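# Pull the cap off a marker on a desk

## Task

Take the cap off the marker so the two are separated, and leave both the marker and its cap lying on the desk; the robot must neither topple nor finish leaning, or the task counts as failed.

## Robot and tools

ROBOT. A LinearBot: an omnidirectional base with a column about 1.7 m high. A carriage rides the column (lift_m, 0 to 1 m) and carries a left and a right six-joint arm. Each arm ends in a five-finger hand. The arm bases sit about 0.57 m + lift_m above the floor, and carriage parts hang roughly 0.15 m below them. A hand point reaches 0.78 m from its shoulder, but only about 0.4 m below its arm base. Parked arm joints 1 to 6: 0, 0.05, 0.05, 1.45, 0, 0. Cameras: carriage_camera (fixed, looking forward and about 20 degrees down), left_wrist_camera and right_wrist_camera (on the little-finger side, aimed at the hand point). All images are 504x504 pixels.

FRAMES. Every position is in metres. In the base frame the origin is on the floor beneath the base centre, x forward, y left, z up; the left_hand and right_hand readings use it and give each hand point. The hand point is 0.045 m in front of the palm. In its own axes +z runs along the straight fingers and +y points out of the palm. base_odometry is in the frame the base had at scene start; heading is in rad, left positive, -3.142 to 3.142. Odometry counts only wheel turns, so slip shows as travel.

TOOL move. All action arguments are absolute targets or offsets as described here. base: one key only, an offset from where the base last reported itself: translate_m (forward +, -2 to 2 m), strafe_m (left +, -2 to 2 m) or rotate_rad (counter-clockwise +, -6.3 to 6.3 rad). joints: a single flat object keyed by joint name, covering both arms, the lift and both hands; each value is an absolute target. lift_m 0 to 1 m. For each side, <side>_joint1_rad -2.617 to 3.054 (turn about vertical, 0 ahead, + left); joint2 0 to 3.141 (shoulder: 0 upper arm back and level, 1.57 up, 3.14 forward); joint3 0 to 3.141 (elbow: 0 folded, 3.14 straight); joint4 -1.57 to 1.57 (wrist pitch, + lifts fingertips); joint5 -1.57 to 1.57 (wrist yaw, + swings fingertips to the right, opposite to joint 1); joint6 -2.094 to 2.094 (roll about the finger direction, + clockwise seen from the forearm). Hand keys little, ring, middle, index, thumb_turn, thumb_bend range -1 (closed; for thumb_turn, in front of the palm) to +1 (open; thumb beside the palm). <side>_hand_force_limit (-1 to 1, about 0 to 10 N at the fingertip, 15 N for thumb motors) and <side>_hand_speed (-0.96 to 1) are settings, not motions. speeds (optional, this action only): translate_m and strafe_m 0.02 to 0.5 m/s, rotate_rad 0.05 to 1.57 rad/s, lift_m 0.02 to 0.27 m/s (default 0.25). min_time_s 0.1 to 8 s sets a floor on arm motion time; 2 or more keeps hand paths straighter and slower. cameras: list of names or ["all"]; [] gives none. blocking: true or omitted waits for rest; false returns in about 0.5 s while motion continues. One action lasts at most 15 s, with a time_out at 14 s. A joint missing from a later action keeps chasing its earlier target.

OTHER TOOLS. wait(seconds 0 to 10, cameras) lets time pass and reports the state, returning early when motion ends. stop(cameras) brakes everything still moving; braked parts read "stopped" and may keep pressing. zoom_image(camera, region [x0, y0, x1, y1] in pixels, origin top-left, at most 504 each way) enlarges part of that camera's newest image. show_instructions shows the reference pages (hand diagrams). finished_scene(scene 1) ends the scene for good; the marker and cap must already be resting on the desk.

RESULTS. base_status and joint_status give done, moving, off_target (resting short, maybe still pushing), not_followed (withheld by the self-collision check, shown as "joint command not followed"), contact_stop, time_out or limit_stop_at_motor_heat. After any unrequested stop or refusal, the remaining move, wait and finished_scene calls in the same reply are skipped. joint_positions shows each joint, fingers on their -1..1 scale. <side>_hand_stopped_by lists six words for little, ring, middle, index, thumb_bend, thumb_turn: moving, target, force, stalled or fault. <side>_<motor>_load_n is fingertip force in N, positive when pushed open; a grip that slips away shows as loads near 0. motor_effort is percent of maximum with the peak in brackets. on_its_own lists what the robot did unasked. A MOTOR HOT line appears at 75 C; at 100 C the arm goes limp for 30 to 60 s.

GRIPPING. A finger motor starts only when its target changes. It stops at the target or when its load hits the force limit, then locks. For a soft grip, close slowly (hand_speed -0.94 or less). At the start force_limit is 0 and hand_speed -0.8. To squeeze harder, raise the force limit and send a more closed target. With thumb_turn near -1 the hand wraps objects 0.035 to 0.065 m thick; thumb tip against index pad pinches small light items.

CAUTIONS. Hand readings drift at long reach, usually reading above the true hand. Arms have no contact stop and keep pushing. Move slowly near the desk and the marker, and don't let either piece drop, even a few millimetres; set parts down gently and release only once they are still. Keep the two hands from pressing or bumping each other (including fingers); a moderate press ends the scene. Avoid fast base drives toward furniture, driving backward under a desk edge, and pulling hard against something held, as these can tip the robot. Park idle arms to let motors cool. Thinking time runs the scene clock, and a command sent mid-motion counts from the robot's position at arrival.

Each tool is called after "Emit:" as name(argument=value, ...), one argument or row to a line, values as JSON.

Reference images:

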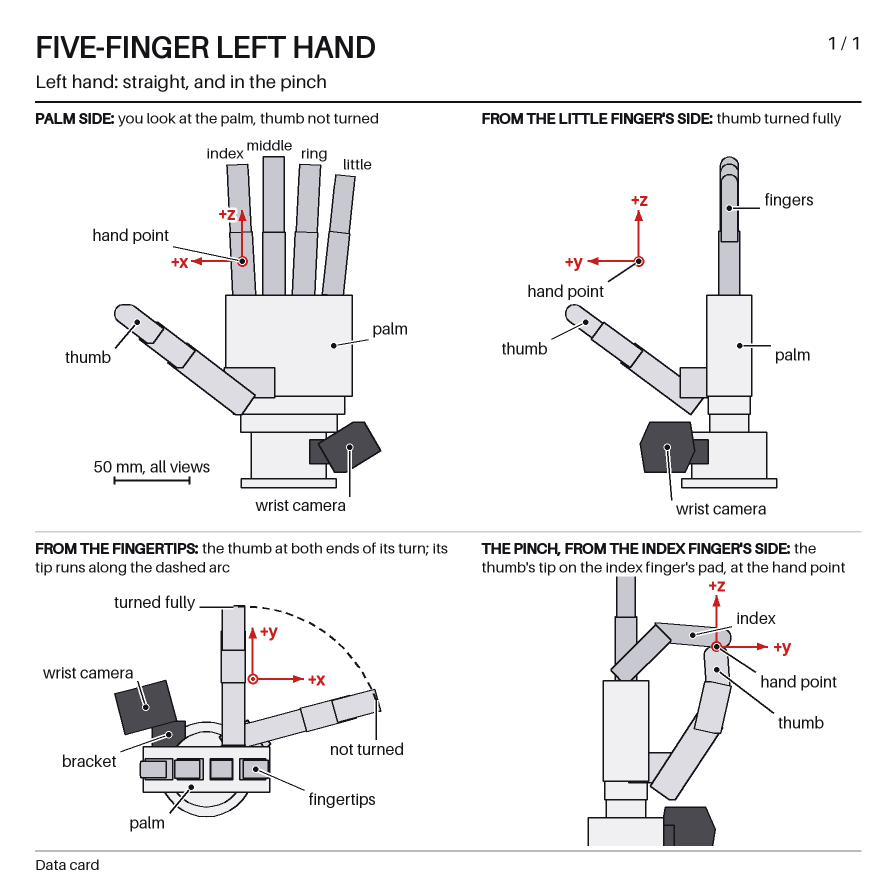

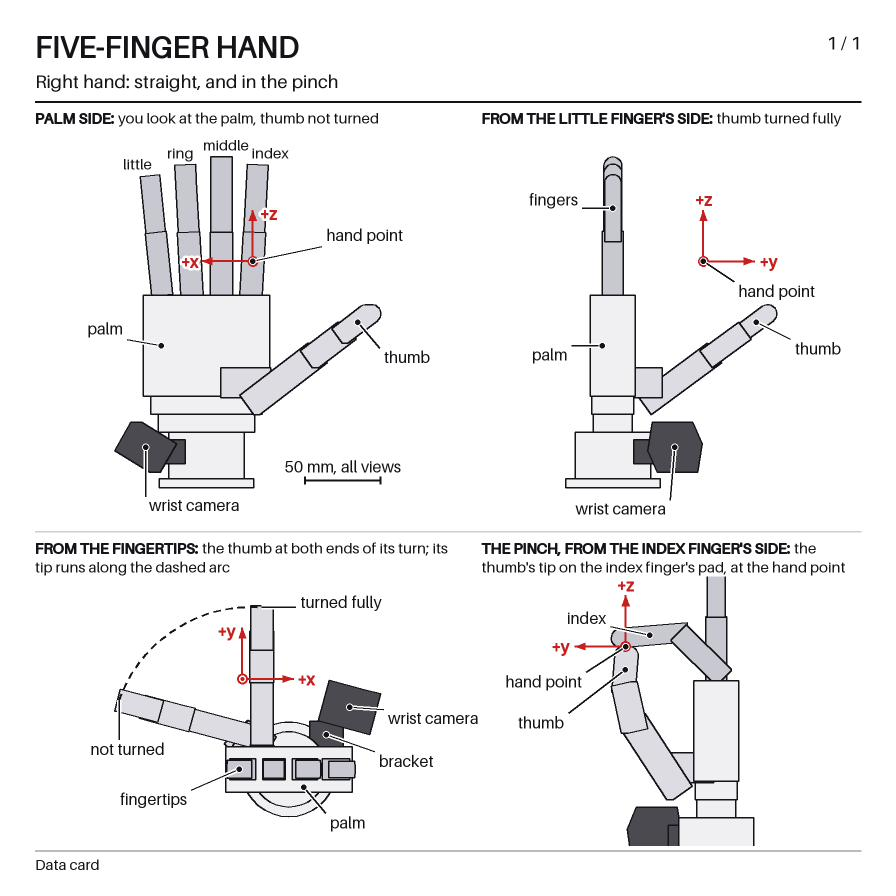

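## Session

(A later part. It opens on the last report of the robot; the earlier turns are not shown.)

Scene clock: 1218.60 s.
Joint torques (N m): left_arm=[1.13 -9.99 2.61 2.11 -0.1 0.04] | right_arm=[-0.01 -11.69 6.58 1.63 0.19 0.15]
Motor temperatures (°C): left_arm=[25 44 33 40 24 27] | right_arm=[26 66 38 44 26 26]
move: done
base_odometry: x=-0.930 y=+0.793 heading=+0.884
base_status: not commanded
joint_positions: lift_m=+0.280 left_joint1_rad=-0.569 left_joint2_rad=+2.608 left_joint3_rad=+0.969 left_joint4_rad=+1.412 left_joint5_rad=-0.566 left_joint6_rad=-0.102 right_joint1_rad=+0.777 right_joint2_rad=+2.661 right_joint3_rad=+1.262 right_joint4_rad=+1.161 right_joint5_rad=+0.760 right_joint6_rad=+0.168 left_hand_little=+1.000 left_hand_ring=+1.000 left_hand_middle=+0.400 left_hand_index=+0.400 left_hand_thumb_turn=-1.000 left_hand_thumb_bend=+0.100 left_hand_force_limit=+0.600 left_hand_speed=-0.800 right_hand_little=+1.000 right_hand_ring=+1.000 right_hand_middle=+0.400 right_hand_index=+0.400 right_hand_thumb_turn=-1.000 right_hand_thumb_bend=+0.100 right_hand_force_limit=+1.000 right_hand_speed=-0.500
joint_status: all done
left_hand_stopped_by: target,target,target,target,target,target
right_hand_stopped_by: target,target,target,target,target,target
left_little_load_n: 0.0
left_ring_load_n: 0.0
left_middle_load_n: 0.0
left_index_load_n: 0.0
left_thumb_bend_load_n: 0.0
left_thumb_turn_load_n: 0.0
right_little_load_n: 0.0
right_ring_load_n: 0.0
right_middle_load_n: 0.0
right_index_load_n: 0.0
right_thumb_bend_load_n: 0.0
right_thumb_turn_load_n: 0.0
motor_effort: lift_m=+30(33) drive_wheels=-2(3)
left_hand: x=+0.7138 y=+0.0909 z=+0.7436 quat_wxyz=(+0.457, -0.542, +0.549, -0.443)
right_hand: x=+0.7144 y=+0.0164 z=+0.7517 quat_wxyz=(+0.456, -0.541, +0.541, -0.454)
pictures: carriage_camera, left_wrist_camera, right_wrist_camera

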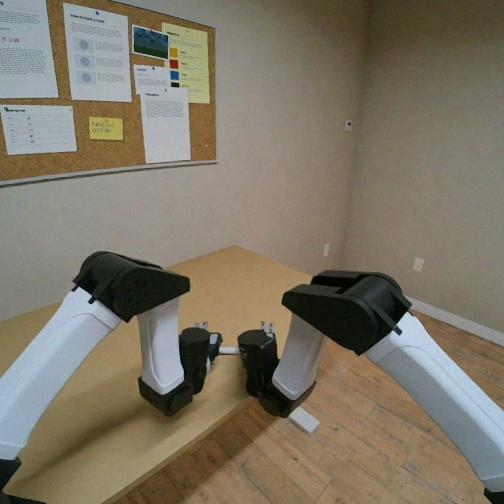

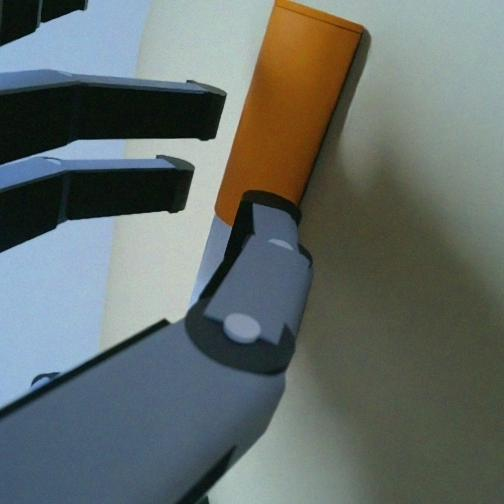

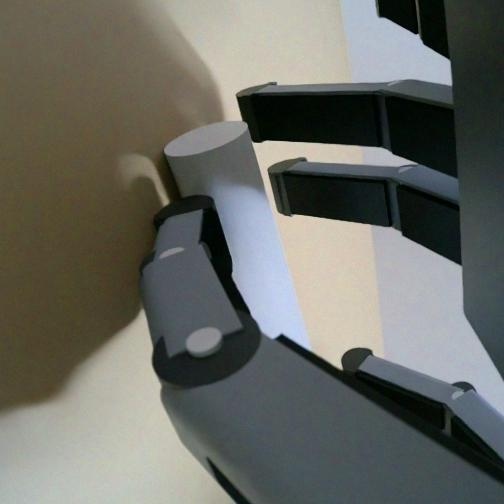

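Emit:
move(
  joints={"left_joint4_rad": 1.446, "right_joint1_rad": 0.787, "right_joint2_rad": 2.702, "right_joint3_rad": 1.299, "right_joint4_rad": 1.130, "right_joint5_rad": 0.782, "right_joint6_rad": 0.185},
  min_time_s=1,
  cameras=["left_wrist_camera", "right_wrist_camera"],
)

Scene clock: 1226.77 s.
Joint torques (N m): left_arm=[1.09 -9.98 2.61 2.12 -0.09 0.05] | right_arm=[0.44 -11.84 6.65 1.44 0.3 0.13]
Motor temperatures (°C): left_arm=[25 44 33 41 24 27] | right_arm=[26 65 38 44 26 26]
move: done
base_odometry: x=-0.930 y=+0.793 heading=+0.884
base_status: not commanded
joint_positions: lift_m=+0.280 left_joint1_rad=-0.569 left_joint2_rad=+2.608 left_joint3_rad=+0.969 left_joint4_rad=+1.435 left_joint5_rad=-0.566 left_joint6_rad=-0.102 right_joint1_rad=+0.781 right_joint2_rad=+2.671 right_joint3_rad=+1.284 right_joint4_rad=+1.148 right_joint5_rad=+0.768 right_joint6_rad=+0.172 left_hand_little=+1.000 left_hand_ring=+1.000 left_hand_middle=+0.400 left_hand_index=+0.400 left_hand_thumb_turn=-1.000 left_hand_thumb_bend=+0.100 left_hand_force_limit=+0.600 left_hand_speed=-0.800 right_hand_little=+1.000 right_hand_ring=+1.000 right_hand_middle=+0.400 right_hand_index=+0.400 right_hand_thumb_turn=-1.000 right_hand_thumb_bend=+0.100 right_hand_force_limit=+1.000 right_hand_speed=-0.500
joint_status: all done
left_hand_stopped_by: target,target,target,target,target,target
right_hand_stopped_by: target,target,target,target,target,target
left_little_load_n: 0.0
left_ring_load_n: 0.0
left_middle_load_n: 0.0
left_index_load_n: 0.0
left_thumb_bend_load_n: 0.0
left_thumb_turn_load_n: 0.0
right_little_load_n: 0.0
right_ring_load_n: 0.0
right_middle_load_n: -0.5
right_index_load_n: 0.0
right_thumb_bend_load_n: 0.0
right_thumb_turn_load_n: 0.0
motor_effort: lift_m=+31(33) drive_wheels=-2(3)
left_hand: x=+0.7158 y=+0.0895 z=+0.7490 quat_wxyz=(+0.459, -0.540, +0.542, -0.452)
right_hand: x=+0.7160 y=+0.0200 z=+0.7506 quat_wxyz=(+0.456, -0.540, +0.542, -0.455)

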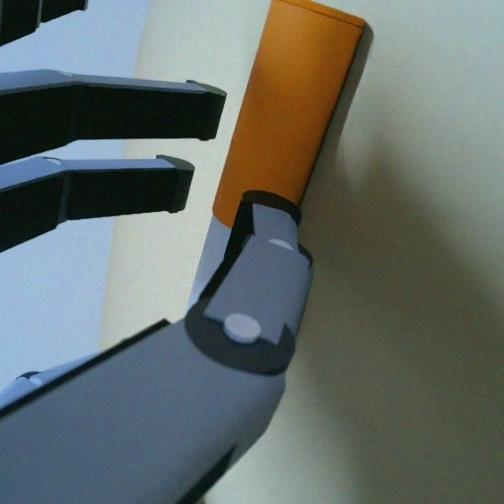

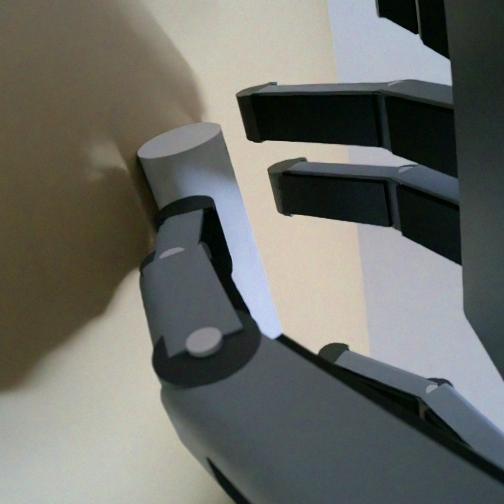

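Emit:
move(
  joints={"right_joint1_rad": 0.803, "right_joint2_rad": 2.711, "right_joint3_rad": 1.332, "right_joint4_rad": 1.104, "right_joint5_rad": 0.798, "right_joint6_rad": 0.190},
  min_time_s=1,
  cameras=["all"],
)

Emit:
zoom_image(
  camera="carriage_camera",
  region=[195, 300, 295, 400],
)

Scene clock: 1240.20 s.
Joint torques (N m): left_arm=[1.09 -9.98 2.61 2.12 -0.09 0.05] | right_arm=[0.51 -11.96 6.78 1.42 0.19 0.15]
Motor temperatures (°C): left_arm=[25 44 33 41 24 27] | right_arm=[26 65 39 44 26 26]
move: done
base_odometry: x=-0.930 y=+0.793 heading=+0.884
base_status: not commanded
joint_positions: lift_m=+0.280 left_joint1_rad=-0.569 left_joint2_rad=+2.608 left_joint3_rad=+0.969 left_joint4_rad=+1.435 left_joint5_rad=-0.566 left_joint6_rad=-0.102 right_joint1_rad=+0.798 right_joint2_rad=+2.680 right_joint3_rad=+1.317 right_joint4_rad=+1.121 right_joint5_rad=+0.784 right_joint6_rad=+0.177 left_hand_little=+1.000 left_hand_ring=+1.000 left_hand_middle=+0.400 left_hand_index=+0.400 left_hand_thumb_turn=-1.000 left_hand_thumb_bend=+0.100 left_hand_force_limit=+0.600 left_hand_speed=-0.800 right_hand_little=+1.000 right_hand_ring=+1.000 right_hand_middle=+0.400 right_hand_index=+0.400 right_hand_thumb_turn=-1.000 right_hand_thumb_bend=+0.100 right_hand_force_limit=+1.000 right_hand_speed=-0.500
joint_status: all done
left_hand_stopped_by: target,target,target,target,target,target
right_hand_stopped_by: target,target,target,target,target,target
left_little_load_n: 0.0
left_ring_load_n: 0.0
left_middle_load_n: 0.0
left_index_load_n: 0.0
left_thumb_bend_load_n: 0.0
left_thumb_turn_load_n: 0.0
right_little_load_n: 0.0
right_ring_load_n: 0.0
right_middle_load_n: 0.0
right_index_load_n: 0.0
right_thumb_bend_load_n: 0.0
right_thumb_turn_load_n: 0.0
motor_effort: lift_m=+30(32) drive_wheels=-2(3)
left_hand: x=+0.7159 y=+0.0894 z=+0.7491 quat_wxyz=(+0.459, -0.540, +0.542, -0.452)
right_hand: x=+0.7156 y=+0.0296 z=+0.7512 quat_wxyz=(+0.456, -0.539, +0.542, -0.455)
pictures: carriage_camera, left_wrist_camera, right_wrist_camera

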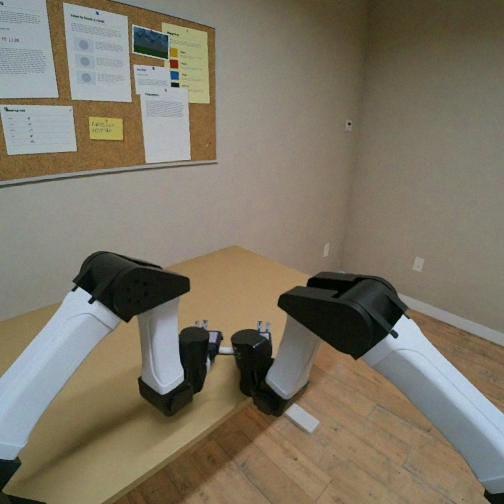

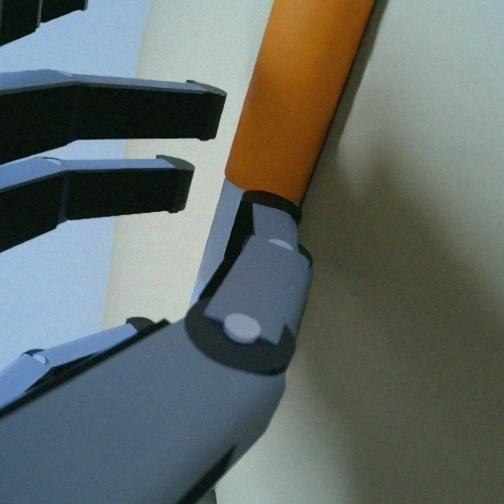

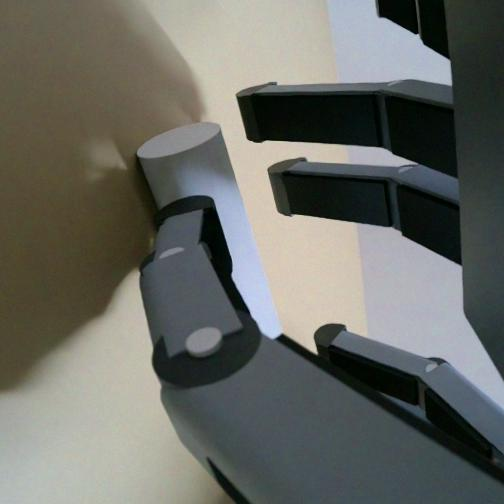

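Scaled by 5.040 from the camera's image (finer frame: 720x720).

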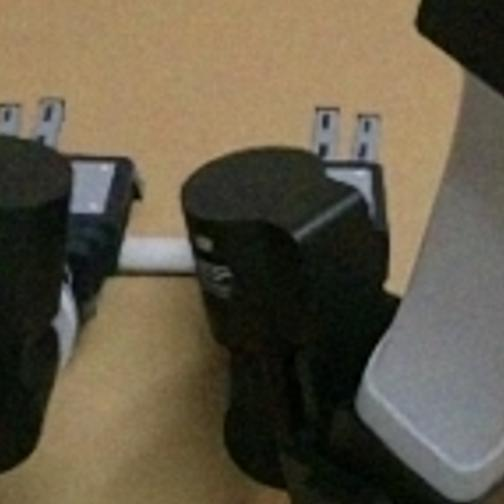

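Emit:
move(
  joints={"left_hand_index": -0.5, "left_hand_middle": -0.5, "left_hand_force_limit": 0.9, "left_hand_speed": -0.92, "right_joint1_rad": 0.785, "right_joint3_rad": 1.295, "right_joint4_rad": 1.142, "right_joint5_rad": 0.766},
  min_time_s=1,
)

Emit:
move(
  joints={"right_hand_index": -0.5, "right_hand_middle": -0.5, "right_hand_force_limit": 0.5, "right_hand_speed": -0.93, "left_hand_thumb_bend": -0.2, "left_hand_force_limit": 0.6, "left_hand_speed": -0.94},
  cameras=["all"],
)

Emit:
zoom_image(
  camera="left_wrist_camera",
  region=[150, 80, 400, 330],
)

Scene clock: 1251.80 s.
Joint torques (N m): left_arm=[1.07 -9.98 2.61 2.06 -0.09 0.05] | right_arm=[-0.32 -11.78 4.55 1.67 0 0.16]
Motor temperatures (°C): left_arm=[25 44 33 42 24 27] | right_arm=[26 65 39 44 26 26]
move: off_target
base_odometry: x=-0.930 y=+0.793 heading=+0.884
base_status: not commanded
joint_positions: lift_m=+0.280 left_joint1_rad=-0.569 left_joint2_rad=+2.608 left_joint3_rad=+0.969 left_joint4_rad=+1.440 left_joint5_rad=-0.566 left_joint6_rad=-0.101 right_joint1_rad=+0.790 right_joint2_rad=+2.680 right_joint3_rad=+1.304 right_joint4_rad=+1.134 right_joint5_rad=+0.781 right_joint6_rad=+0.177 left_hand_little=+1.000 left_hand_ring=+1.000 left_hand_middle=+0.000 left_hand_index=-0.001 left_hand_thumb_turn=-1.000 left_hand_thumb_bend=+0.102 left_hand_force_limit=+0.900 left_hand_speed=-0.920 right_hand_little=+1.000 right_hand_ring=+1.000 right_hand_middle=+0.400 right_hand_index=+0.400 right_hand_thumb_turn=-1.000 right_hand_thumb_bend=+0.100 right_hand_force_limit=+1.000 right_hand_speed=-0.500
joint_status: left_hand_middle off_target (ended at +0.000, target -0.500); left_hand_index off_target (ended at -0.001, target -0.500); the others done
left_hand_stopped_by: target,target,force,force,target,target
right_hand_stopped_by: target,target,target,target,target,target
left_little_load_n: 0.0
left_ring_load_n: 0.0
left_middle_load_n: 9.5
left_index_load_n: 10.0
left_thumb_bend_load_n: 8.0
left_thumb_turn_load_n: -1.0
right_little_load_n: 0.0
right_ring_load_n: 0.0
right_middle_load_n: 0.0
right_index_load_n: 0.0
right_thumb_bend_load_n: 0.0
right_thumb_turn_load_n: 0.0
motor_effort: lift_m=+32(33) drive_wheels=-2(3)
left_hand: x=+0.7163 y=+0.0892 z=+0.7502 quat_wxyz=(+0.459, -0.540, +0.540, -0.453)
right_hand: x=+0.7160 y=+0.0245 z=+0.7497 quat_wxyz=(+0.455, -0.538, +0.544, -0.456)
pictures: none

Scene clock: 1255.57 s.
Joint torques (N m): left_arm=[1.09 -9.99 2.62 2.07 -0.1 0.03] | right_arm=[-0.53 -11.6 4.34 1.64 -0.01 0.12]
Motor temperatures (°C): left_arm=[25 44 33 41 24 27] | right_arm=[26 65 39 44 26 26]
move: off_target
base_odometry: x=-0.930 y=+0.793 heading=+0.884
base_status: not commanded
joint_positions: lift_m=+0.280 left_joint1_rad=-0.569 left_joint2_rad=+2.608 left_joint3_rad=+0.969 left_joint4_rad=+1.439 left_joint5_rad=-0.564 left_joint6_rad=-0.099 right_joint1_rad=+0.790 right_joint2_rad=+2.680 right_joint3_rad=+1.304 right_joint4_rad=+1.137 right_joint5_rad=+0.781 right_joint6_rad=+0.178 left_hand_little=+1.000 left_hand_ring=+1.000 left_hand_middle=+0.001 left_hand_index=-0.001 left_hand_thumb_turn=-1.000 left_hand_thumb_bend=+0.004 left_hand_force_limit=+0.600 left_hand_speed=-0.940 right_hand_little=+1.000 right_hand_ring=+1.000 right_hand_middle=+0.016 right_hand_index=+0.002 right_hand_thumb_turn=-1.000 right_hand_thumb_bend=+0.101 right_hand_force_limit=+0.500 right_hand_speed=-0.930
joint_status: left_hand_thumb_bend off_target (ended at +0.004, target -0.200); right_hand_middle off_target (ended at +0.016, target -0.500); right_hand_index off_target (ended at +0.002, target -0.500); the others done
left_hand_stopped_by: target,target,force,force,force,target
right_hand_stopped_by: target,target,force,force,target,target
left_little_load_n: 0.0
left_ring_load_n: 0.0
left_middle_load_n: 15.5
left_index_load_n: 19.5
left_thumb_bend_load_n: 13.5
left_thumb_turn_load_n: 0.0
right_little_load_n: 0.0
right_ring_load_n: 0.0
right_middle_load_n: 8.0
right_index_load_n: 8.0
right_thumb_bend_load_n: 7.0
right_thumb_turn_load_n: -0.5
motor_effort: lift_m=+30(33) drive_wheels=-2(3)
left_hand: x=+0.7162 y=+0.0892 z=+0.7500 quat_wxyz=(+0.459, -0.539, +0.542, -0.453)
right_hand: x=+0.7162 y=+0.0248 z=+0.7502 quat_wxyz=(+0.456, -0.537, +0.544, -0.455)
pictures: carriage_camera, left_wrist_camera, right_wrist_camera

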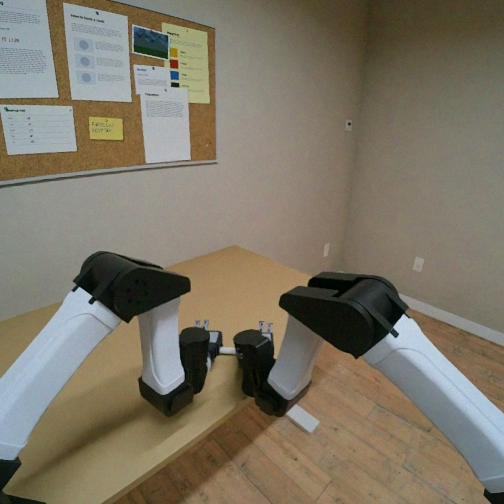

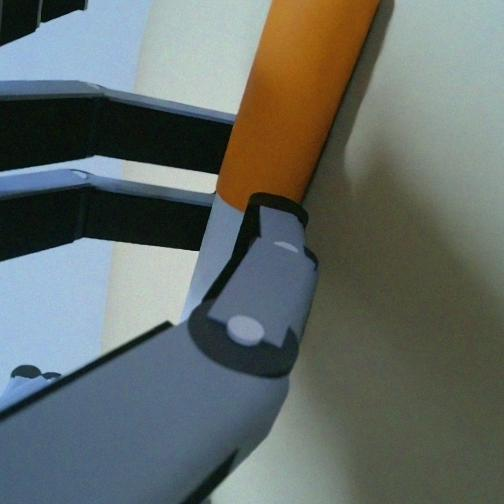

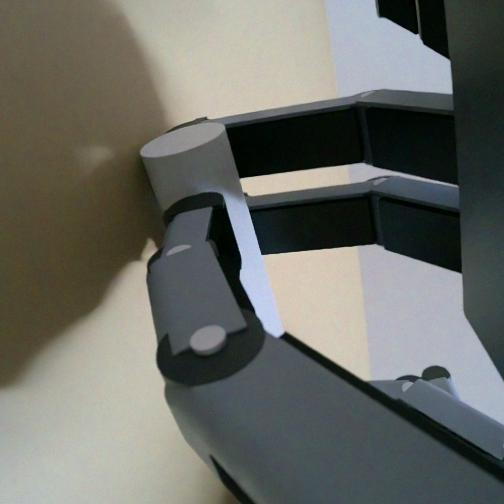

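Scaled by 2.016 from the camera's image (finer frame: 720x720).

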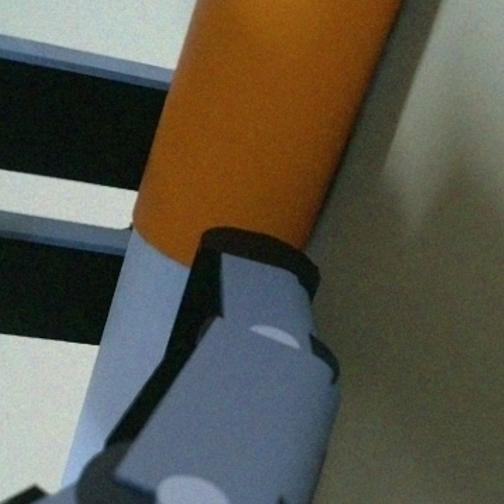

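Emit:
move(
  joints={"left_joint1_rad": -0.518, "left_joint2_rad": 2.625, "left_joint3_rad": 0.950, "left_joint4_rad": 1.415, "left_joint5_rad": -0.705, "left_joint6_rad": -0.055, "right_joint1_rad": 0.738, "right_joint2_rad": 2.724, "right_joint3_rad": 1.280, "right_joint4_rad": 1.105, "right_joint5_rad": 0.905, "right_joint6_rad": 0.148},
  min_time_s=2,
  cameras=["left_wrist_camera"],
)

Emit:
move(
  joints={"left_joint1_rad": -0.488, "left_joint2_rad": 2.632, "left_joint3_rad": 0.942, "left_joint4_rad": 1.396, "left_joint5_rad": -0.805, "left_joint6_rad": -0.025, "right_joint1_rad": 0.707, "right_joint2_rad": 2.733, "right_joint3_rad": 1.270, "right_joint4_rad": 1.082, "right_joint5_rad": 0.996, "right_joint6_rad": 0.12},
  min_time_s=2,
  cameras=["all"],
)

Emit:
zoom_image(
  camera="carriage_camera",
  region=[195, 300, 295, 400],
)

Scene clock: 1264.60 s.
Joint torques (N m): left_arm=[4.57 -8.98 1.44 1.75 -1.56 0.4] | right_arm=[-3.48 -10.41 3.22 1.28 1.28 -0.27]
Motor temperatures (°C): left_arm=[25 44 33 41 24 27] | right_arm=[26 65 38 44 26 26]
move: off_target
base_odometry: x=-0.930 y=+0.793 heading=+0.884
base_status: not commanded
joint_positions: lift_m=+0.280 left_joint1_rad=-0.565 left_joint2_rad=+2.608 left_joint3_rad=+0.969 left_joint4_rad=+1.440 left_joint5_rad=-0.571 left_joint6_rad=-0.095 right_joint1_rad=+0.781 right_joint2_rad=+2.680 right_joint3_rad=+1.304 right_joint4_rad=+1.140 right_joint5_rad=+0.785 right_joint6_rad=+0.178 left_hand_little=+1.000 left_hand_ring=+1.000 left_hand_middle=+0.001 left_hand_index=-0.001 left_hand_thumb_turn=-1.000 left_hand_thumb_bend=+0.004 left_hand_force_limit=+0.600 left_hand_speed=-0.940 right_hand_little=+1.000 right_hand_ring=+1.000 right_hand_middle=+0.016 right_hand_index=+0.002 right_hand_thumb_turn=-1.000 right_hand_thumb_bend=+0.101 right_hand_force_limit=+0.500 right_hand_speed=-0.930
joint_status: left_joint1_rad off_target (ended at -0.565, target -0.518); left_joint5_rad off_target (ended at -0.571, target -0.705); left_joint6_rad off_target (ended at -0.095, target -0.055); right_joint1_rad off_target (ended at +0.781, target +0.738); right_joint5_rad off_target (ended at +0.785, target +0.905); right_joint6_rad off_target (ended at +0.178, target +0.148); the others done
left_hand_stopped_by: target,target,force,force,force,target
right_hand_stopped_by: target,target,force,force,target,target
left_little_load_n: 0.0
left_ring_load_n: 0.0
left_middle_load_n: 15.5
left_index_load_n: 20.0
left_thumb_bend_load_n: 13.0
left_thumb_turn_load_n: 0.5
right_little_load_n: 0.0
right_ring_load_n: 0.0
right_middle_load_n: 7.5
right_index_load_n: 7.5
right_thumb_bend_load_n: 8.0
right_thumb_turn_load_n: 3.5
motor_effort: lift_m=+30(33) drive_wheels=-2(3)
left_hand: x=+0.7173 y=+0.0925 z=+0.7501 quat_wxyz=(+0.463, -0.541, +0.540, -0.450)
right_hand: x=+0.7197 y=+0.0197 z=+0.7510 quat_wxyz=(+0.454, -0.532, +0.547, -0.459)

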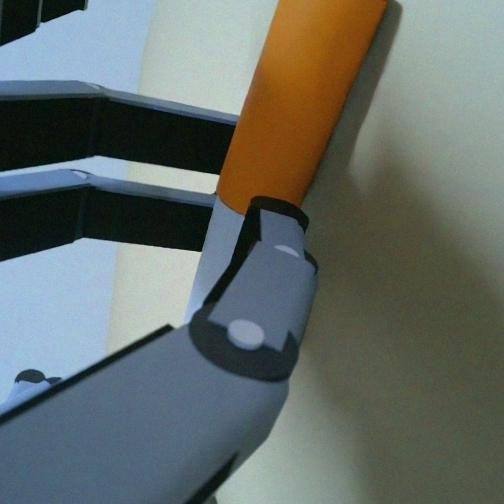

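Scene clock: 1266.90 s.
Joint torques (N m): left_arm=[1.62 -8.54 1.83 1.42 -0.41 0.22] | right_arm=[-1.17 -10.11 3.38 1.06 0.36 -0.17]
Motor temperatures (°C): left_arm=[25 44 33 41 25 27] | right_arm=[26 64 38 44 26 26]
move: off_target
base_odometry: x=-0.930 y=+0.793 heading=+0.884
base_status: not commanded
joint_positions: lift_m=+0.280 left_joint1_rad=-0.501 left_joint2_rad=+2.611 left_joint3_rad=+0.954 left_joint4_rad=+1.439 left_joint5_rad=-0.787 left_joint6_rad=-0.048 right_joint1_rad=+0.719 right_joint2_rad=+2.688 right_joint3_rad=+1.290 right_joint4_rad=+1.131 right_joint5_rad=+0.972 right_joint6_rad=+0.139 left_hand_little=+1.000 left_hand_ring=+1.000 left_hand_middle=+0.001 left_hand_index=-0.001 left_hand_thumb_turn=-1.000 left_hand_thumb_bend=+0.004 left_hand_force_limit=+0.600 left_hand_speed=-0.940 right_hand_little=+1.000 right_hand_ring=+1.000 right_hand_middle=+0.015 right_hand_index=+0.002 right_hand_thumb_turn=-1.000 right_hand_thumb_bend=+0.100 right_hand_force_limit=+0.500 right_hand_speed=-0.930
joint_status: left_joint4_rad off_target (ended at +1.439, target +1.396); left_joint6_rad off_target (ended at -0.047, target -0.025); right_joint4_rad off_target (ended at +1.131, target +1.082); the others done
left_hand_stopped_by: target,target,force,force,force,target
right_hand_stopped_by: target,target,force,force,target,target
left_little_load_n: 0.0
left_ring_load_n: 0.0
left_middle_load_n: 15.5
left_index_load_n: 19.0
left_thumb_bend_load_n: 9.5
left_thumb_turn_load_n: -1.5
right_little_load_n: 0.0
right_ring_load_n: 0.0
right_middle_load_n: 0.5
right_index_load_n: -0.5
right_thumb_bend_load_n: 0.0
right_thumb_turn_load_n: 0.0
motor_effort: lift_m=+31(33) drive_wheels=-3(3)
left_hand: x=+0.7248 y=+0.1725 z=+0.7470 quat_wxyz=(+0.544, -0.585, +0.484, -0.358)
right_hand: x=+0.7355 y=-0.0550 z=+0.7453 quat_wxyz=(+0.373, -0.483, +0.584, -0.535)
pictures: carriage_camera, left_wrist_camera, right_wrist_camera

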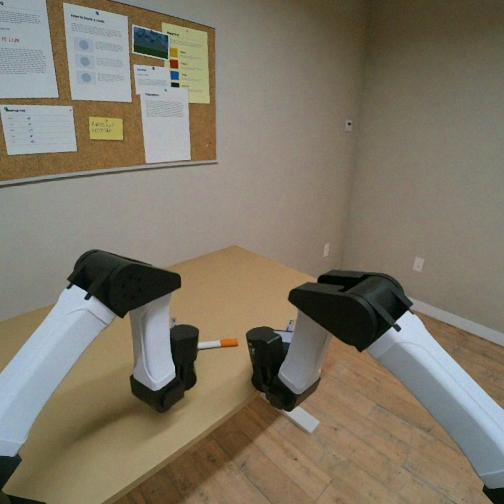

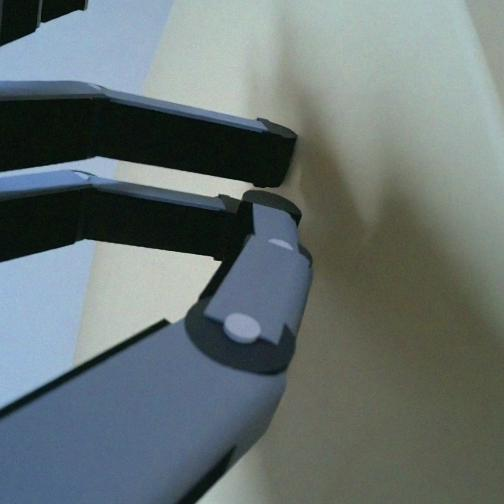

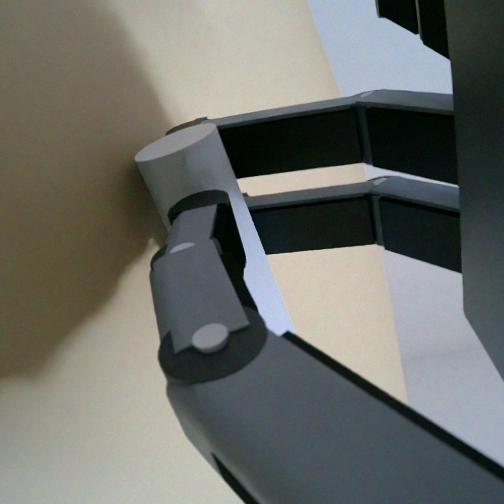

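Scaled by 5.040 from the camera's image (finer frame: 720x720).

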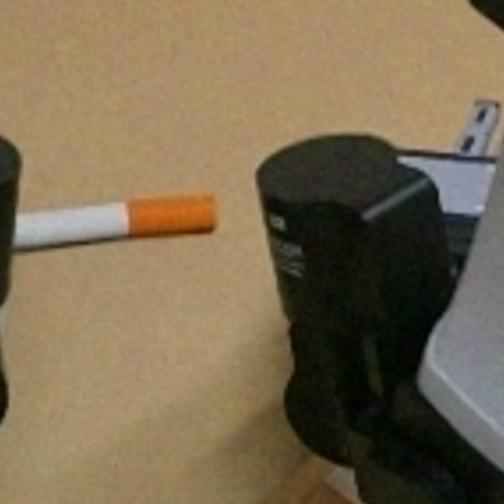

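Emit:
move(
  cameras=["all"],
)

Emit:
zoom_image(
  camera="carriage_camera",
  region=[195, 300, 295, 400],
)

Scene clock: 1294.87 s.
Joint torques (N m): left_arm=[1.59 -8.49 1.84 1.42 -0.42 0.22] | right_arm=[-1.03 -10.14 3.1 0.98 0.38 -0.17]
Motor temperatures (°C): left_arm=[25 42 32 39 25 27] | right_arm=[26 63 37 42 26 26]
base_odometry: x=-0.930 y=+0.793 heading=+0.884
base_status: not commanded
joint_positions: lift_m=+0.280 left_joint1_rad=-0.501 left_joint2_rad=+2.611 left_joint3_rad=+0.954 left_joint4_rad=+1.439 left_joint5_rad=-0.787 left_joint6_rad=-0.048 right_joint1_rad=+0.719 right_joint2_rad=+2.688 right_joint3_rad=+1.290 right_joint4_rad=+1.131 right_joint5_rad=+0.972 right_joint6_rad=+0.139 left_hand_little=+1.000 left_hand_ring=+1.000 left_hand_middle=+0.001 left_hand_index=-0.001 left_hand_thumb_turn=-1.000 left_hand_thumb_bend=+0.004 left_hand_force_limit=+0.600 left_hand_speed=-0.940 right_hand_little=+1.000 right_hand_ring=+1.000 right_hand_middle=+0.015 right_hand_index=+0.002 right_hand_thumb_turn=-1.000 right_hand_thumb_bend=+0.100 right_hand_force_limit=+0.500 right_hand_speed=-0.930
joint_status: left_joint4_rad off_target (ended at +1.439, target +1.396); left_joint6_rad off_target (ended at -0.047, target -0.025); right_joint4_rad off_target (ended at +1.131, target +1.082); the others done
left_hand_stopped_by: target,target,force,force,force,target
right_hand_stopped_by: target,target,force,force,target,target
left_little_load_n: -0.5
left_ring_load_n: 0.0
left_middle_load_n: 15.5
left_index_load_n: 19.0
left_thumb_bend_load_n: 9.5
left_thumb_turn_load_n: -1.5
right_little_load_n: 0.0
right_ring_load_n: -0.5
right_middle_load_n: 0.5
right_index_load_n: 0.0
right_thumb_bend_load_n: 0.0
right_thumb_turn_load_n: 0.0
motor_effort: lift_m=+31(33) drive_wheels=-2(3)
left_hand: x=+0.7248 y=+0.1725 z=+0.7470 quat_wxyz=(+0.544, -0.585, +0.484, -0.358) (m; base frame)
right_hand: x=+0.7355 y=-0.0551 z=+0.7453 quat_wxyz=(+0.373, -0.483, +0.584, -0.535) (m; base frame)
pictures: carriage_camera, left_wrist_camera, right_wrist_camera

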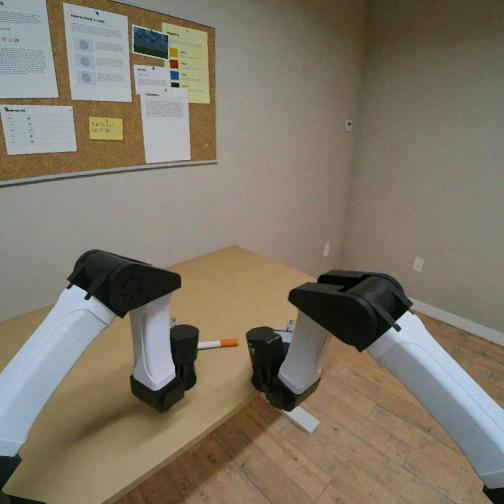

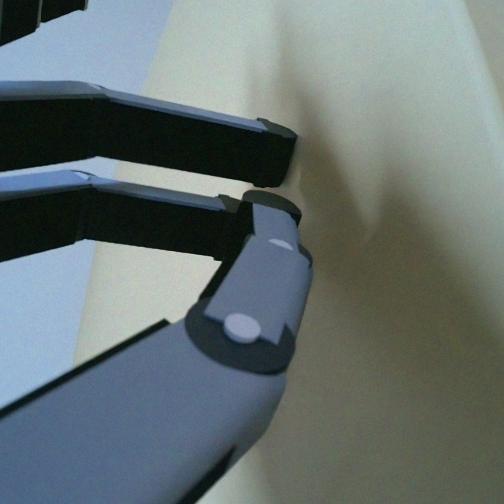

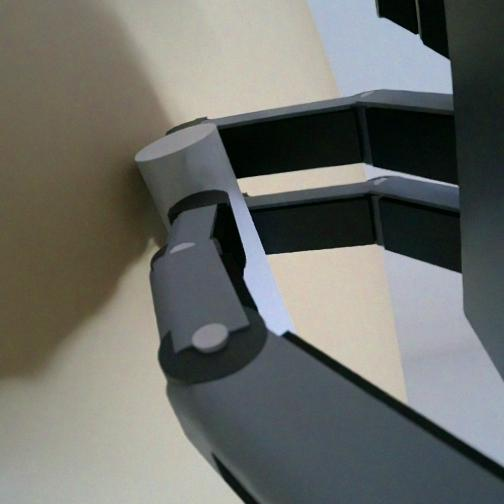

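Scaled by 5.040 from the camera's image (finer frame: 720x720).

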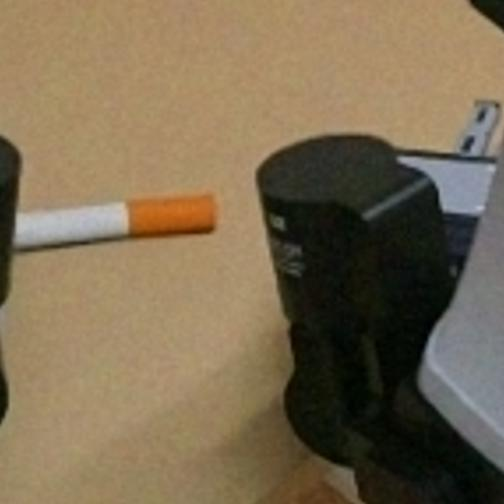

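Emit:
move(
  joints={"right_hand_index":0.4,"right_hand_middle":0.4,"right_hand_speed":-0.5,"right_joint1_rad":0.605,"right_joint2_rad":2.455,"right_joint3_rad":0.90,"right_joint4_rad":1.36,"right_joint5_rad":0.59,"right_joint6_rad":0.12},
  min_time_s=2.5,
)

Emit:
move(
  joints={"left_joint1_rad":-0.562,"left_joint2_rad":2.614,"left_joint3_rad":0.963,"left_joint4_rad":1.446,"left_joint5_rad":-0.555,"left_joint6_rad":-0.095},
  min_time_s=2.5,
)

Emit:
move(
  joints={"right_joint1_rad":0.781,"right_joint2_rad":2.545,"right_joint3_rad":1.222,"right_joint4_rad":1.09,"right_joint5_rad":0.773,"right_joint6_rad":0.181},
  min_time_s=2.5,
  cameras=["all"],
)

Scene clock: 1311.83 s.
Joint torques (N m): left_arm=[1.39 -8.58 1.83 1.42 -0.4 0.2] | right_arm=[-0.58 -16.25 3.67 1.75 -0.11 -0.11]
Motor temperatures (°C): left_arm=[25 41 32 38 25 27] | right_arm=[26 64 36 42 26 26]
move: done
base_odometry: x=-0.930 y=+0.793 heading=+0.884
base_status: not commanded
joint_positions: lift_m=+0.280 left_joint1_rad=-0.498 left_joint2_rad=+2.613 left_joint3_rad=+0.954 left_joint4_rad=+1.439 left_joint5_rad=-0.789 left_joint6_rad=-0.045 right_joint1_rad=+0.610 right_joint2_rad=+2.496 right_joint3_rad=+0.908 right_joint4_rad=+1.353 right_joint5_rad=+0.605 right_joint6_rad=+0.133 left_hand_little=+1.000 left_hand_ring=+1.000 left_hand_middle=+0.001 left_hand_index=-0.001 left_hand_thumb_turn=-1.000 left_hand_thumb_bend=+0.004 left_hand_force_limit=+0.600 left_hand_speed=-0.940 right_hand_little=+1.000 right_hand_ring=+1.000 right_hand_middle=+0.400 right_hand_index=+0.400 right_hand_thumb_turn=-1.000 right_hand_thumb_bend=+0.100 right_hand_force_limit=+0.500 right_hand_speed=-0.500
joint_status: all done
left_hand_stopped_by: target,target,force,force,force,target
right_hand_stopped_by: target,target,target,target,target,target
left_little_load_n: 0.0
left_ring_load_n: 0.0
left_middle_load_n: 15.0
left_index_load_n: 18.5
left_thumb_bend_load_n: 9.0
left_thumb_turn_load_n: -1.5
right_little_load_n: 0.0
right_ring_load_n: -0.5
right_middle_load_n: 0.0
right_index_load_n: 0.0
right_thumb_bend_load_n: 0.0
right_thumb_turn_load_n: 0.0
motor_effort: lift_m=+31(33) drive_wheels=-3(4)
left_hand: x=+0.7248 y=+0.1746 z=+0.7464 quat_wxyz=(+0.545, -0.586, +0.483, -0.355)
right_hand: x=+0.7020 y=-0.0795 z=+0.7701 quat_wxyz=(+0.447, -0.544, +0.547, -0.452)
pictures: none

Scene clock: 1314.63 s.
Joint torques (N m): left_arm=[-0.43 -10.36 3.82 1.82 0.05 -0.13] | right_arm=[-0.39 -16.25 3.38 1.74 -0.01 -0.17]
Motor temperatures (°C): left_arm=[25 42 32 38 25 27] | right_arm=[26 65 36 42 26 26]
move: done
base_odometry: x=-0.930 y=+0.793 heading=+0.884
base_status: not commanded
joint_positions: lift_m=+0.280 left_joint1_rad=-0.551 left_joint2_rad=+2.613 left_joint3_rad=+0.954 left_joint4_rad=+1.462 left_joint5_rad=-0.578 left_joint6_rad=-0.084 right_joint1_rad=+0.610 right_joint2_rad=+2.496 right_joint3_rad=+0.908 right_joint4_rad=+1.353 right_joint5_rad=+0.604 right_joint6_rad=+0.133 left_hand_little=+1.000 left_hand_ring=+1.000 left_hand_middle=+0.001 left_hand_index=-0.001 left_hand_thumb_turn=-1.000 left_hand_thumb_bend=+0.004 left_hand_force_limit=+0.600 left_hand_speed=-0.940 right_hand_little=+1.000 right_hand_ring=+1.000 right_hand_middle=+0.400 right_hand_index=+0.400 right_hand_thumb_turn=-1.000 right_hand_thumb_bend=+0.100 right_hand_force_limit=+0.500 right_hand_speed=-0.500
joint_status: all done
left_hand_stopped_by: target,target,force,force,force,target
right_hand_stopped_by: target,target,target,target,target,target
left_little_load_n: 0.0
left_ring_load_n: 0.0
left_middle_load_n: 15.5
left_index_load_n: 18.0
left_thumb_bend_load_n: 8.5
left_thumb_turn_load_n: -1.5
right_little_load_n: 0.0
right_ring_load_n: 0.0
right_middle_load_n: 0.0
right_index_load_n: 0.0
right_thumb_bend_load_n: 0.0
right_thumb_turn_load_n: 0.0
motor_effort: lift_m=+31(33) drive_wheels=-2(3)
left_hand: x=+0.7171 y=+0.1034 z=+0.7486 quat_wxyz=(+0.471, -0.542, +0.536, -0.443)
right_hand: x=+0.7020 y=-0.0793 z=+0.7701 quat_wxyz=(+0.447, -0.545, +0.547, -0.452)
pictures: none

Scene clock: 1317.43 s.
Joint torques (N m): left_arm=[-0.44 -10.36 3.84 1.81 0.02 -0.12] | right_arm=[0.35 -11.32 7.35 1.53 0.17 0.11]
Motor temperatures (°C): left_arm=[25 42 32 38 25 27] | right_arm=[26 66 36 43 26 26]
move: done
base_odometry: x=-0.930 y=+0.793 heading=+0.884
base_status: not commanded
joint_positions: lift_m=+0.280 left_joint1_rad=-0.551 left_joint2_rad=+2.613 left_joint3_rad=+0.954 left_joint4_rad=+1.463 left_joint5_rad=-0.577 left_joint6_rad=-0.085 right_joint1_rad=+0.776 right_joint2_rad=+2.515 right_joint3_rad=+1.206 right_joint4_rad=+1.108 right_joint5_rad=+0.759 right_joint6_rad=+0.168 left_hand_little=+1.000 left_hand_ring=+1.000 left_hand_middle=+0.001 left_hand_index=-0.001 left_hand_thumb_turn=-1.000 left_hand_thumb_bend=+0.004 left_hand_force_limit=+0.600 left_hand_speed=-0.940 right_hand_little=+1.000 right_hand_ring=+1.000 right_hand_middle=+0.400 right_hand_index=+0.400 right_hand_thumb_turn=-1.000 right_hand_thumb_bend=+0.100 right_hand_force_limit=+0.500 right_hand_speed=-0.500
joint_status: all done
left_hand_stopped_by: target,target,force,force,force,target
right_hand_stopped_by: target,target,target,target,target,target
left_little_load_n: 0.0
left_ring_load_n: 0.0
left_middle_load_n: 15.5
left_index_load_n: 18.0
left_thumb_bend_load_n: 8.5
left_thumb_turn_load_n: -1.5
right_little_load_n: 0.0
right_ring_load_n: 0.0
right_middle_load_n: 0.0
right_index_load_n: 0.0
right_thumb_bend_load_n: 0.0
right_thumb_turn_load_n: 0.0
motor_effort: lift_m=+31(33) drive_wheels=-1(3)
left_hand: x=+0.7171 y=+0.1030 z=+0.7487 quat_wxyz=(+0.470, -0.542, +0.536, -0.444)
right_hand: x=+0.7174 y=+0.0193 z=+0.8030 quat_wxyz=(+0.470, -0.529, +0.541, -0.454)
pictures: carriage_camera, left_wrist_camera, right_wrist_camera

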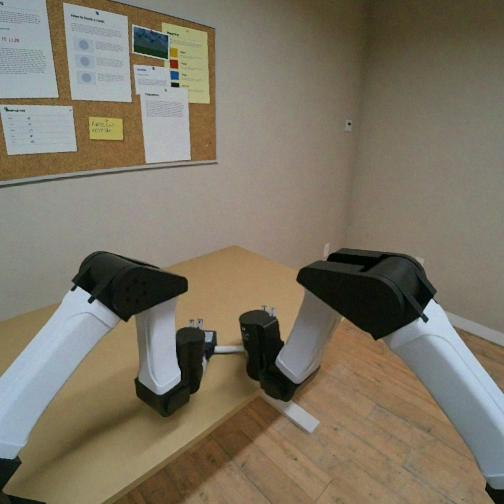

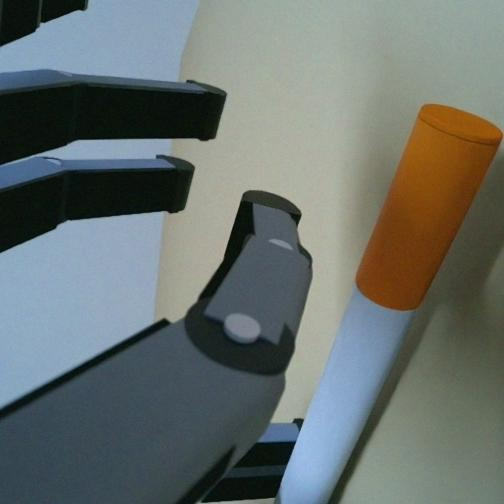

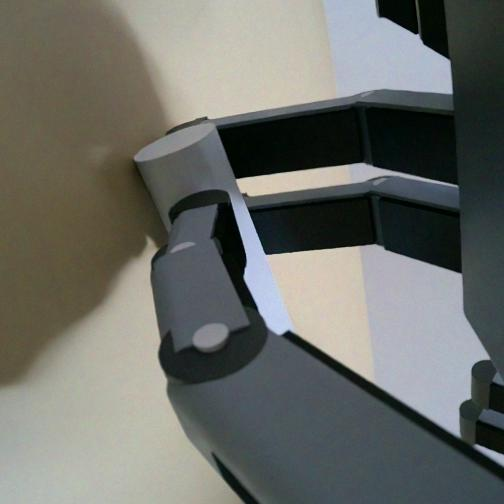

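Emit:
move(
  joints={"left_joint1_rad":-0.592,"left_joint2_rad":2.618,"left_joint3_rad":0.985,"left_joint4_rad":1.43,"left_joint5_rad":-0.592,"left_joint6_rad":-0.10},
  min_time_s=1.5,
  cameras=["all"],
)

Emit:
zoom_image(
  camera="carriage_camera",
  region=[165, 300, 295, 430],
)

Scene clock: 1328.07 s.
Joint torques (N m): left_arm=[-0.27 -10.07 4.22 1.85 -0.28 -0.11] | right_arm=[0.32 -11.1 7.45 1.46 0.24 0.12]
Motor temperatures (°C): left_arm=[25 43 32 38 24 27] | right_arm=[26 65 37 43 26 26]
move: done
base_odometry: x=-0.930 y=+0.793 heading=+0.884
base_status: not commanded
joint_positions: lift_m=+0.280 left_joint1_rad=-0.583 left_joint2_rad=+2.613 left_joint3_rad=+0.973 left_joint4_rad=+1.444 left_joint5_rad=-0.583 left_joint6_rad=-0.091 right_joint1_rad=+0.776 right_joint2_rad=+2.515 right_joint3_rad=+1.206 right_joint4_rad=+1.107 right_joint5_rad=+0.760 right_joint6_rad=+0.168 left_hand_little=+1.000 left_hand_ring=+1.000 left_hand_middle=+0.001 left_hand_index=-0.001 left_hand_thumb_turn=-1.000 left_hand_thumb_bend=+0.004 left_hand_force_limit=+0.600 left_hand_speed=-0.940 right_hand_little=+1.000 right_hand_ring=+1.000 right_hand_middle=+0.400 right_hand_index=+0.400 right_hand_thumb_turn=-1.000 right_hand_thumb_bend=+0.100 right_hand_force_limit=+0.500 right_hand_speed=-0.500
joint_status: all done
left_hand_stopped_by: target,target,force,force,force,target
right_hand_stopped_by: target,target,target,target,target,target
left_little_load_n: 0.0
left_ring_load_n: 0.0
left_middle_load_n: 15.5
left_index_load_n: 18.0
left_thumb_bend_load_n: 9.5
left_thumb_turn_load_n: -1.5
right_little_load_n: -0.5
right_ring_load_n: 0.0
right_middle_load_n: 0.0
right_index_load_n: 0.0
right_thumb_bend_load_n: 0.0
right_thumb_turn_load_n: 0.0
motor_effort: lift_m=+31(33) drive_wheels=-2(3)
left_hand: x=+0.7142 y=+0.0857 z=+0.7497 quat_wxyz=(+0.463, -0.537, +0.542, -0.451)
right_hand: x=+0.7174 y=+0.0191 z=+0.8030 quat_wxyz=(+0.470, -0.529, +0.541, -0.454)
pictures: carriage_camera, left_wrist_camera, right_wrist_camera

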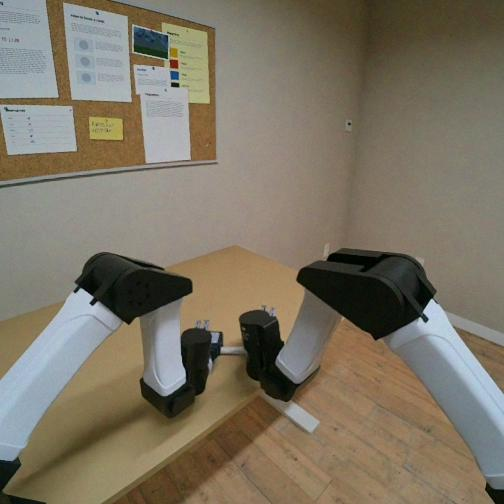

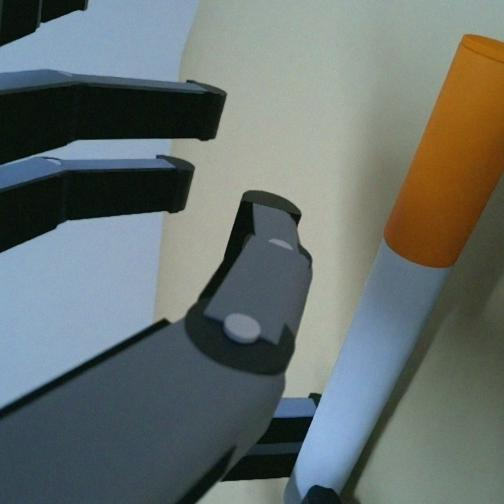

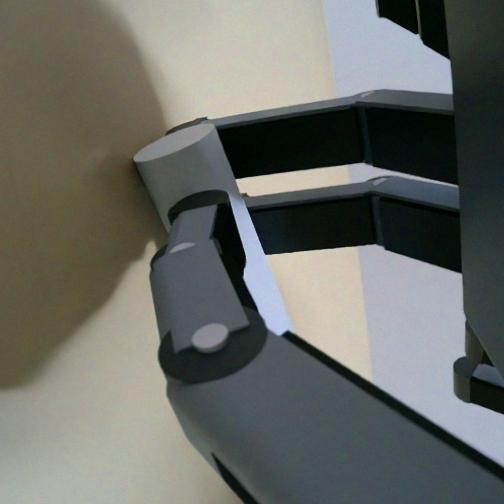

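Scaled by 3.877 from the camera's image (finer frame: 720x720).

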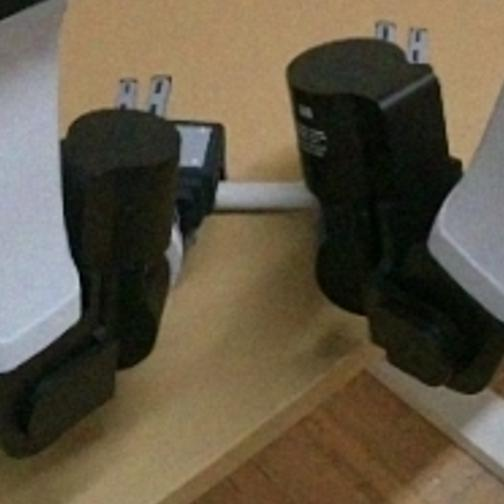

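Emit:
move(
  joints={"right_joint1_rad":0.782,"right_joint2_rad":2.67,"right_joint3_rad":1.265,"right_joint4_rad":1.155,"right_joint5_rad":0.766,"right_joint6_rad":0.188},
  min_time_s=2,
  cameras=["left_wrist_camera"],
)

Scene clock: 1334.03 s.
Joint torques (N m): left_arm=[-0.27 -10.09 4.23 1.86 -0.26 -0.12] | right_arm=[0.62 -11.64 6.94 1.7 0.2 0.16]
Motor temperatures (°C): left_arm=[25 43 32 38 24 27] | right_arm=[26 65 37 44 26 26]
move: done
base_odometry: x=-0.930 y=+0.793 heading=+0.884
base_status: not commanded
joint_positions: lift_m=+0.280 left_joint1_rad=-0.583 left_joint2_rad=+2.613 left_joint3_rad=+0.973 left_joint4_rad=+1.443 left_joint5_rad=-0.586 left_joint6_rad=-0.092 right_joint1_rad=+0.776 right_joint2_rad=+2.640 right_joint3_rad=+1.249 right_joint4_rad=+1.147 right_joint5_rad=+0.760 right_joint6_rad=+0.175 left_hand_little=+1.000 left_hand_ring=+1.000 left_hand_middle=+0.001 left_hand_index=-0.001 left_hand_thumb_turn=-1.000 left_hand_thumb_bend=+0.004 left_hand_force_limit=+0.600 left_hand_speed=-0.940 right_hand_little=+1.000 right_hand_ring=+1.000 right_hand_middle=+0.400 right_hand_index=+0.400 right_hand_thumb_turn=-1.000 right_hand_thumb_bend=+0.100 right_hand_force_limit=+0.500 right_hand_speed=-0.500
joint_status: all done
left_hand_stopped_by: target,target,force,force,force,target
right_hand_stopped_by: target,target,target,target,target,target
left_little_load_n: -0.5
left_ring_load_n: 0.0
left_middle_load_n: 15.0
left_index_load_n: 18.0
left_thumb_bend_load_n: 9.5
left_thumb_turn_load_n: -1.5
right_little_load_n: 0.0
right_ring_load_n: 0.0
right_middle_load_n: 0.0
right_index_load_n: 0.0
right_thumb_bend_load_n: 0.0
right_thumb_turn_load_n: 0.5
motor_effort: lift_m=+31(33) drive_wheels=-2(3)
left_hand: x=+0.7142 y=+0.0864 z=+0.7496 quat_wxyz=(+0.464, -0.538, +0.541, -0.450)
right_hand: x=+0.7137 y=+0.0159 z=+0.7568 quat_wxyz=(+0.456, -0.541, +0.543, -0.453)

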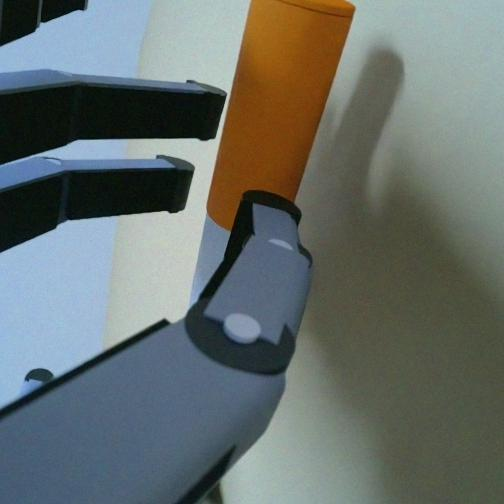

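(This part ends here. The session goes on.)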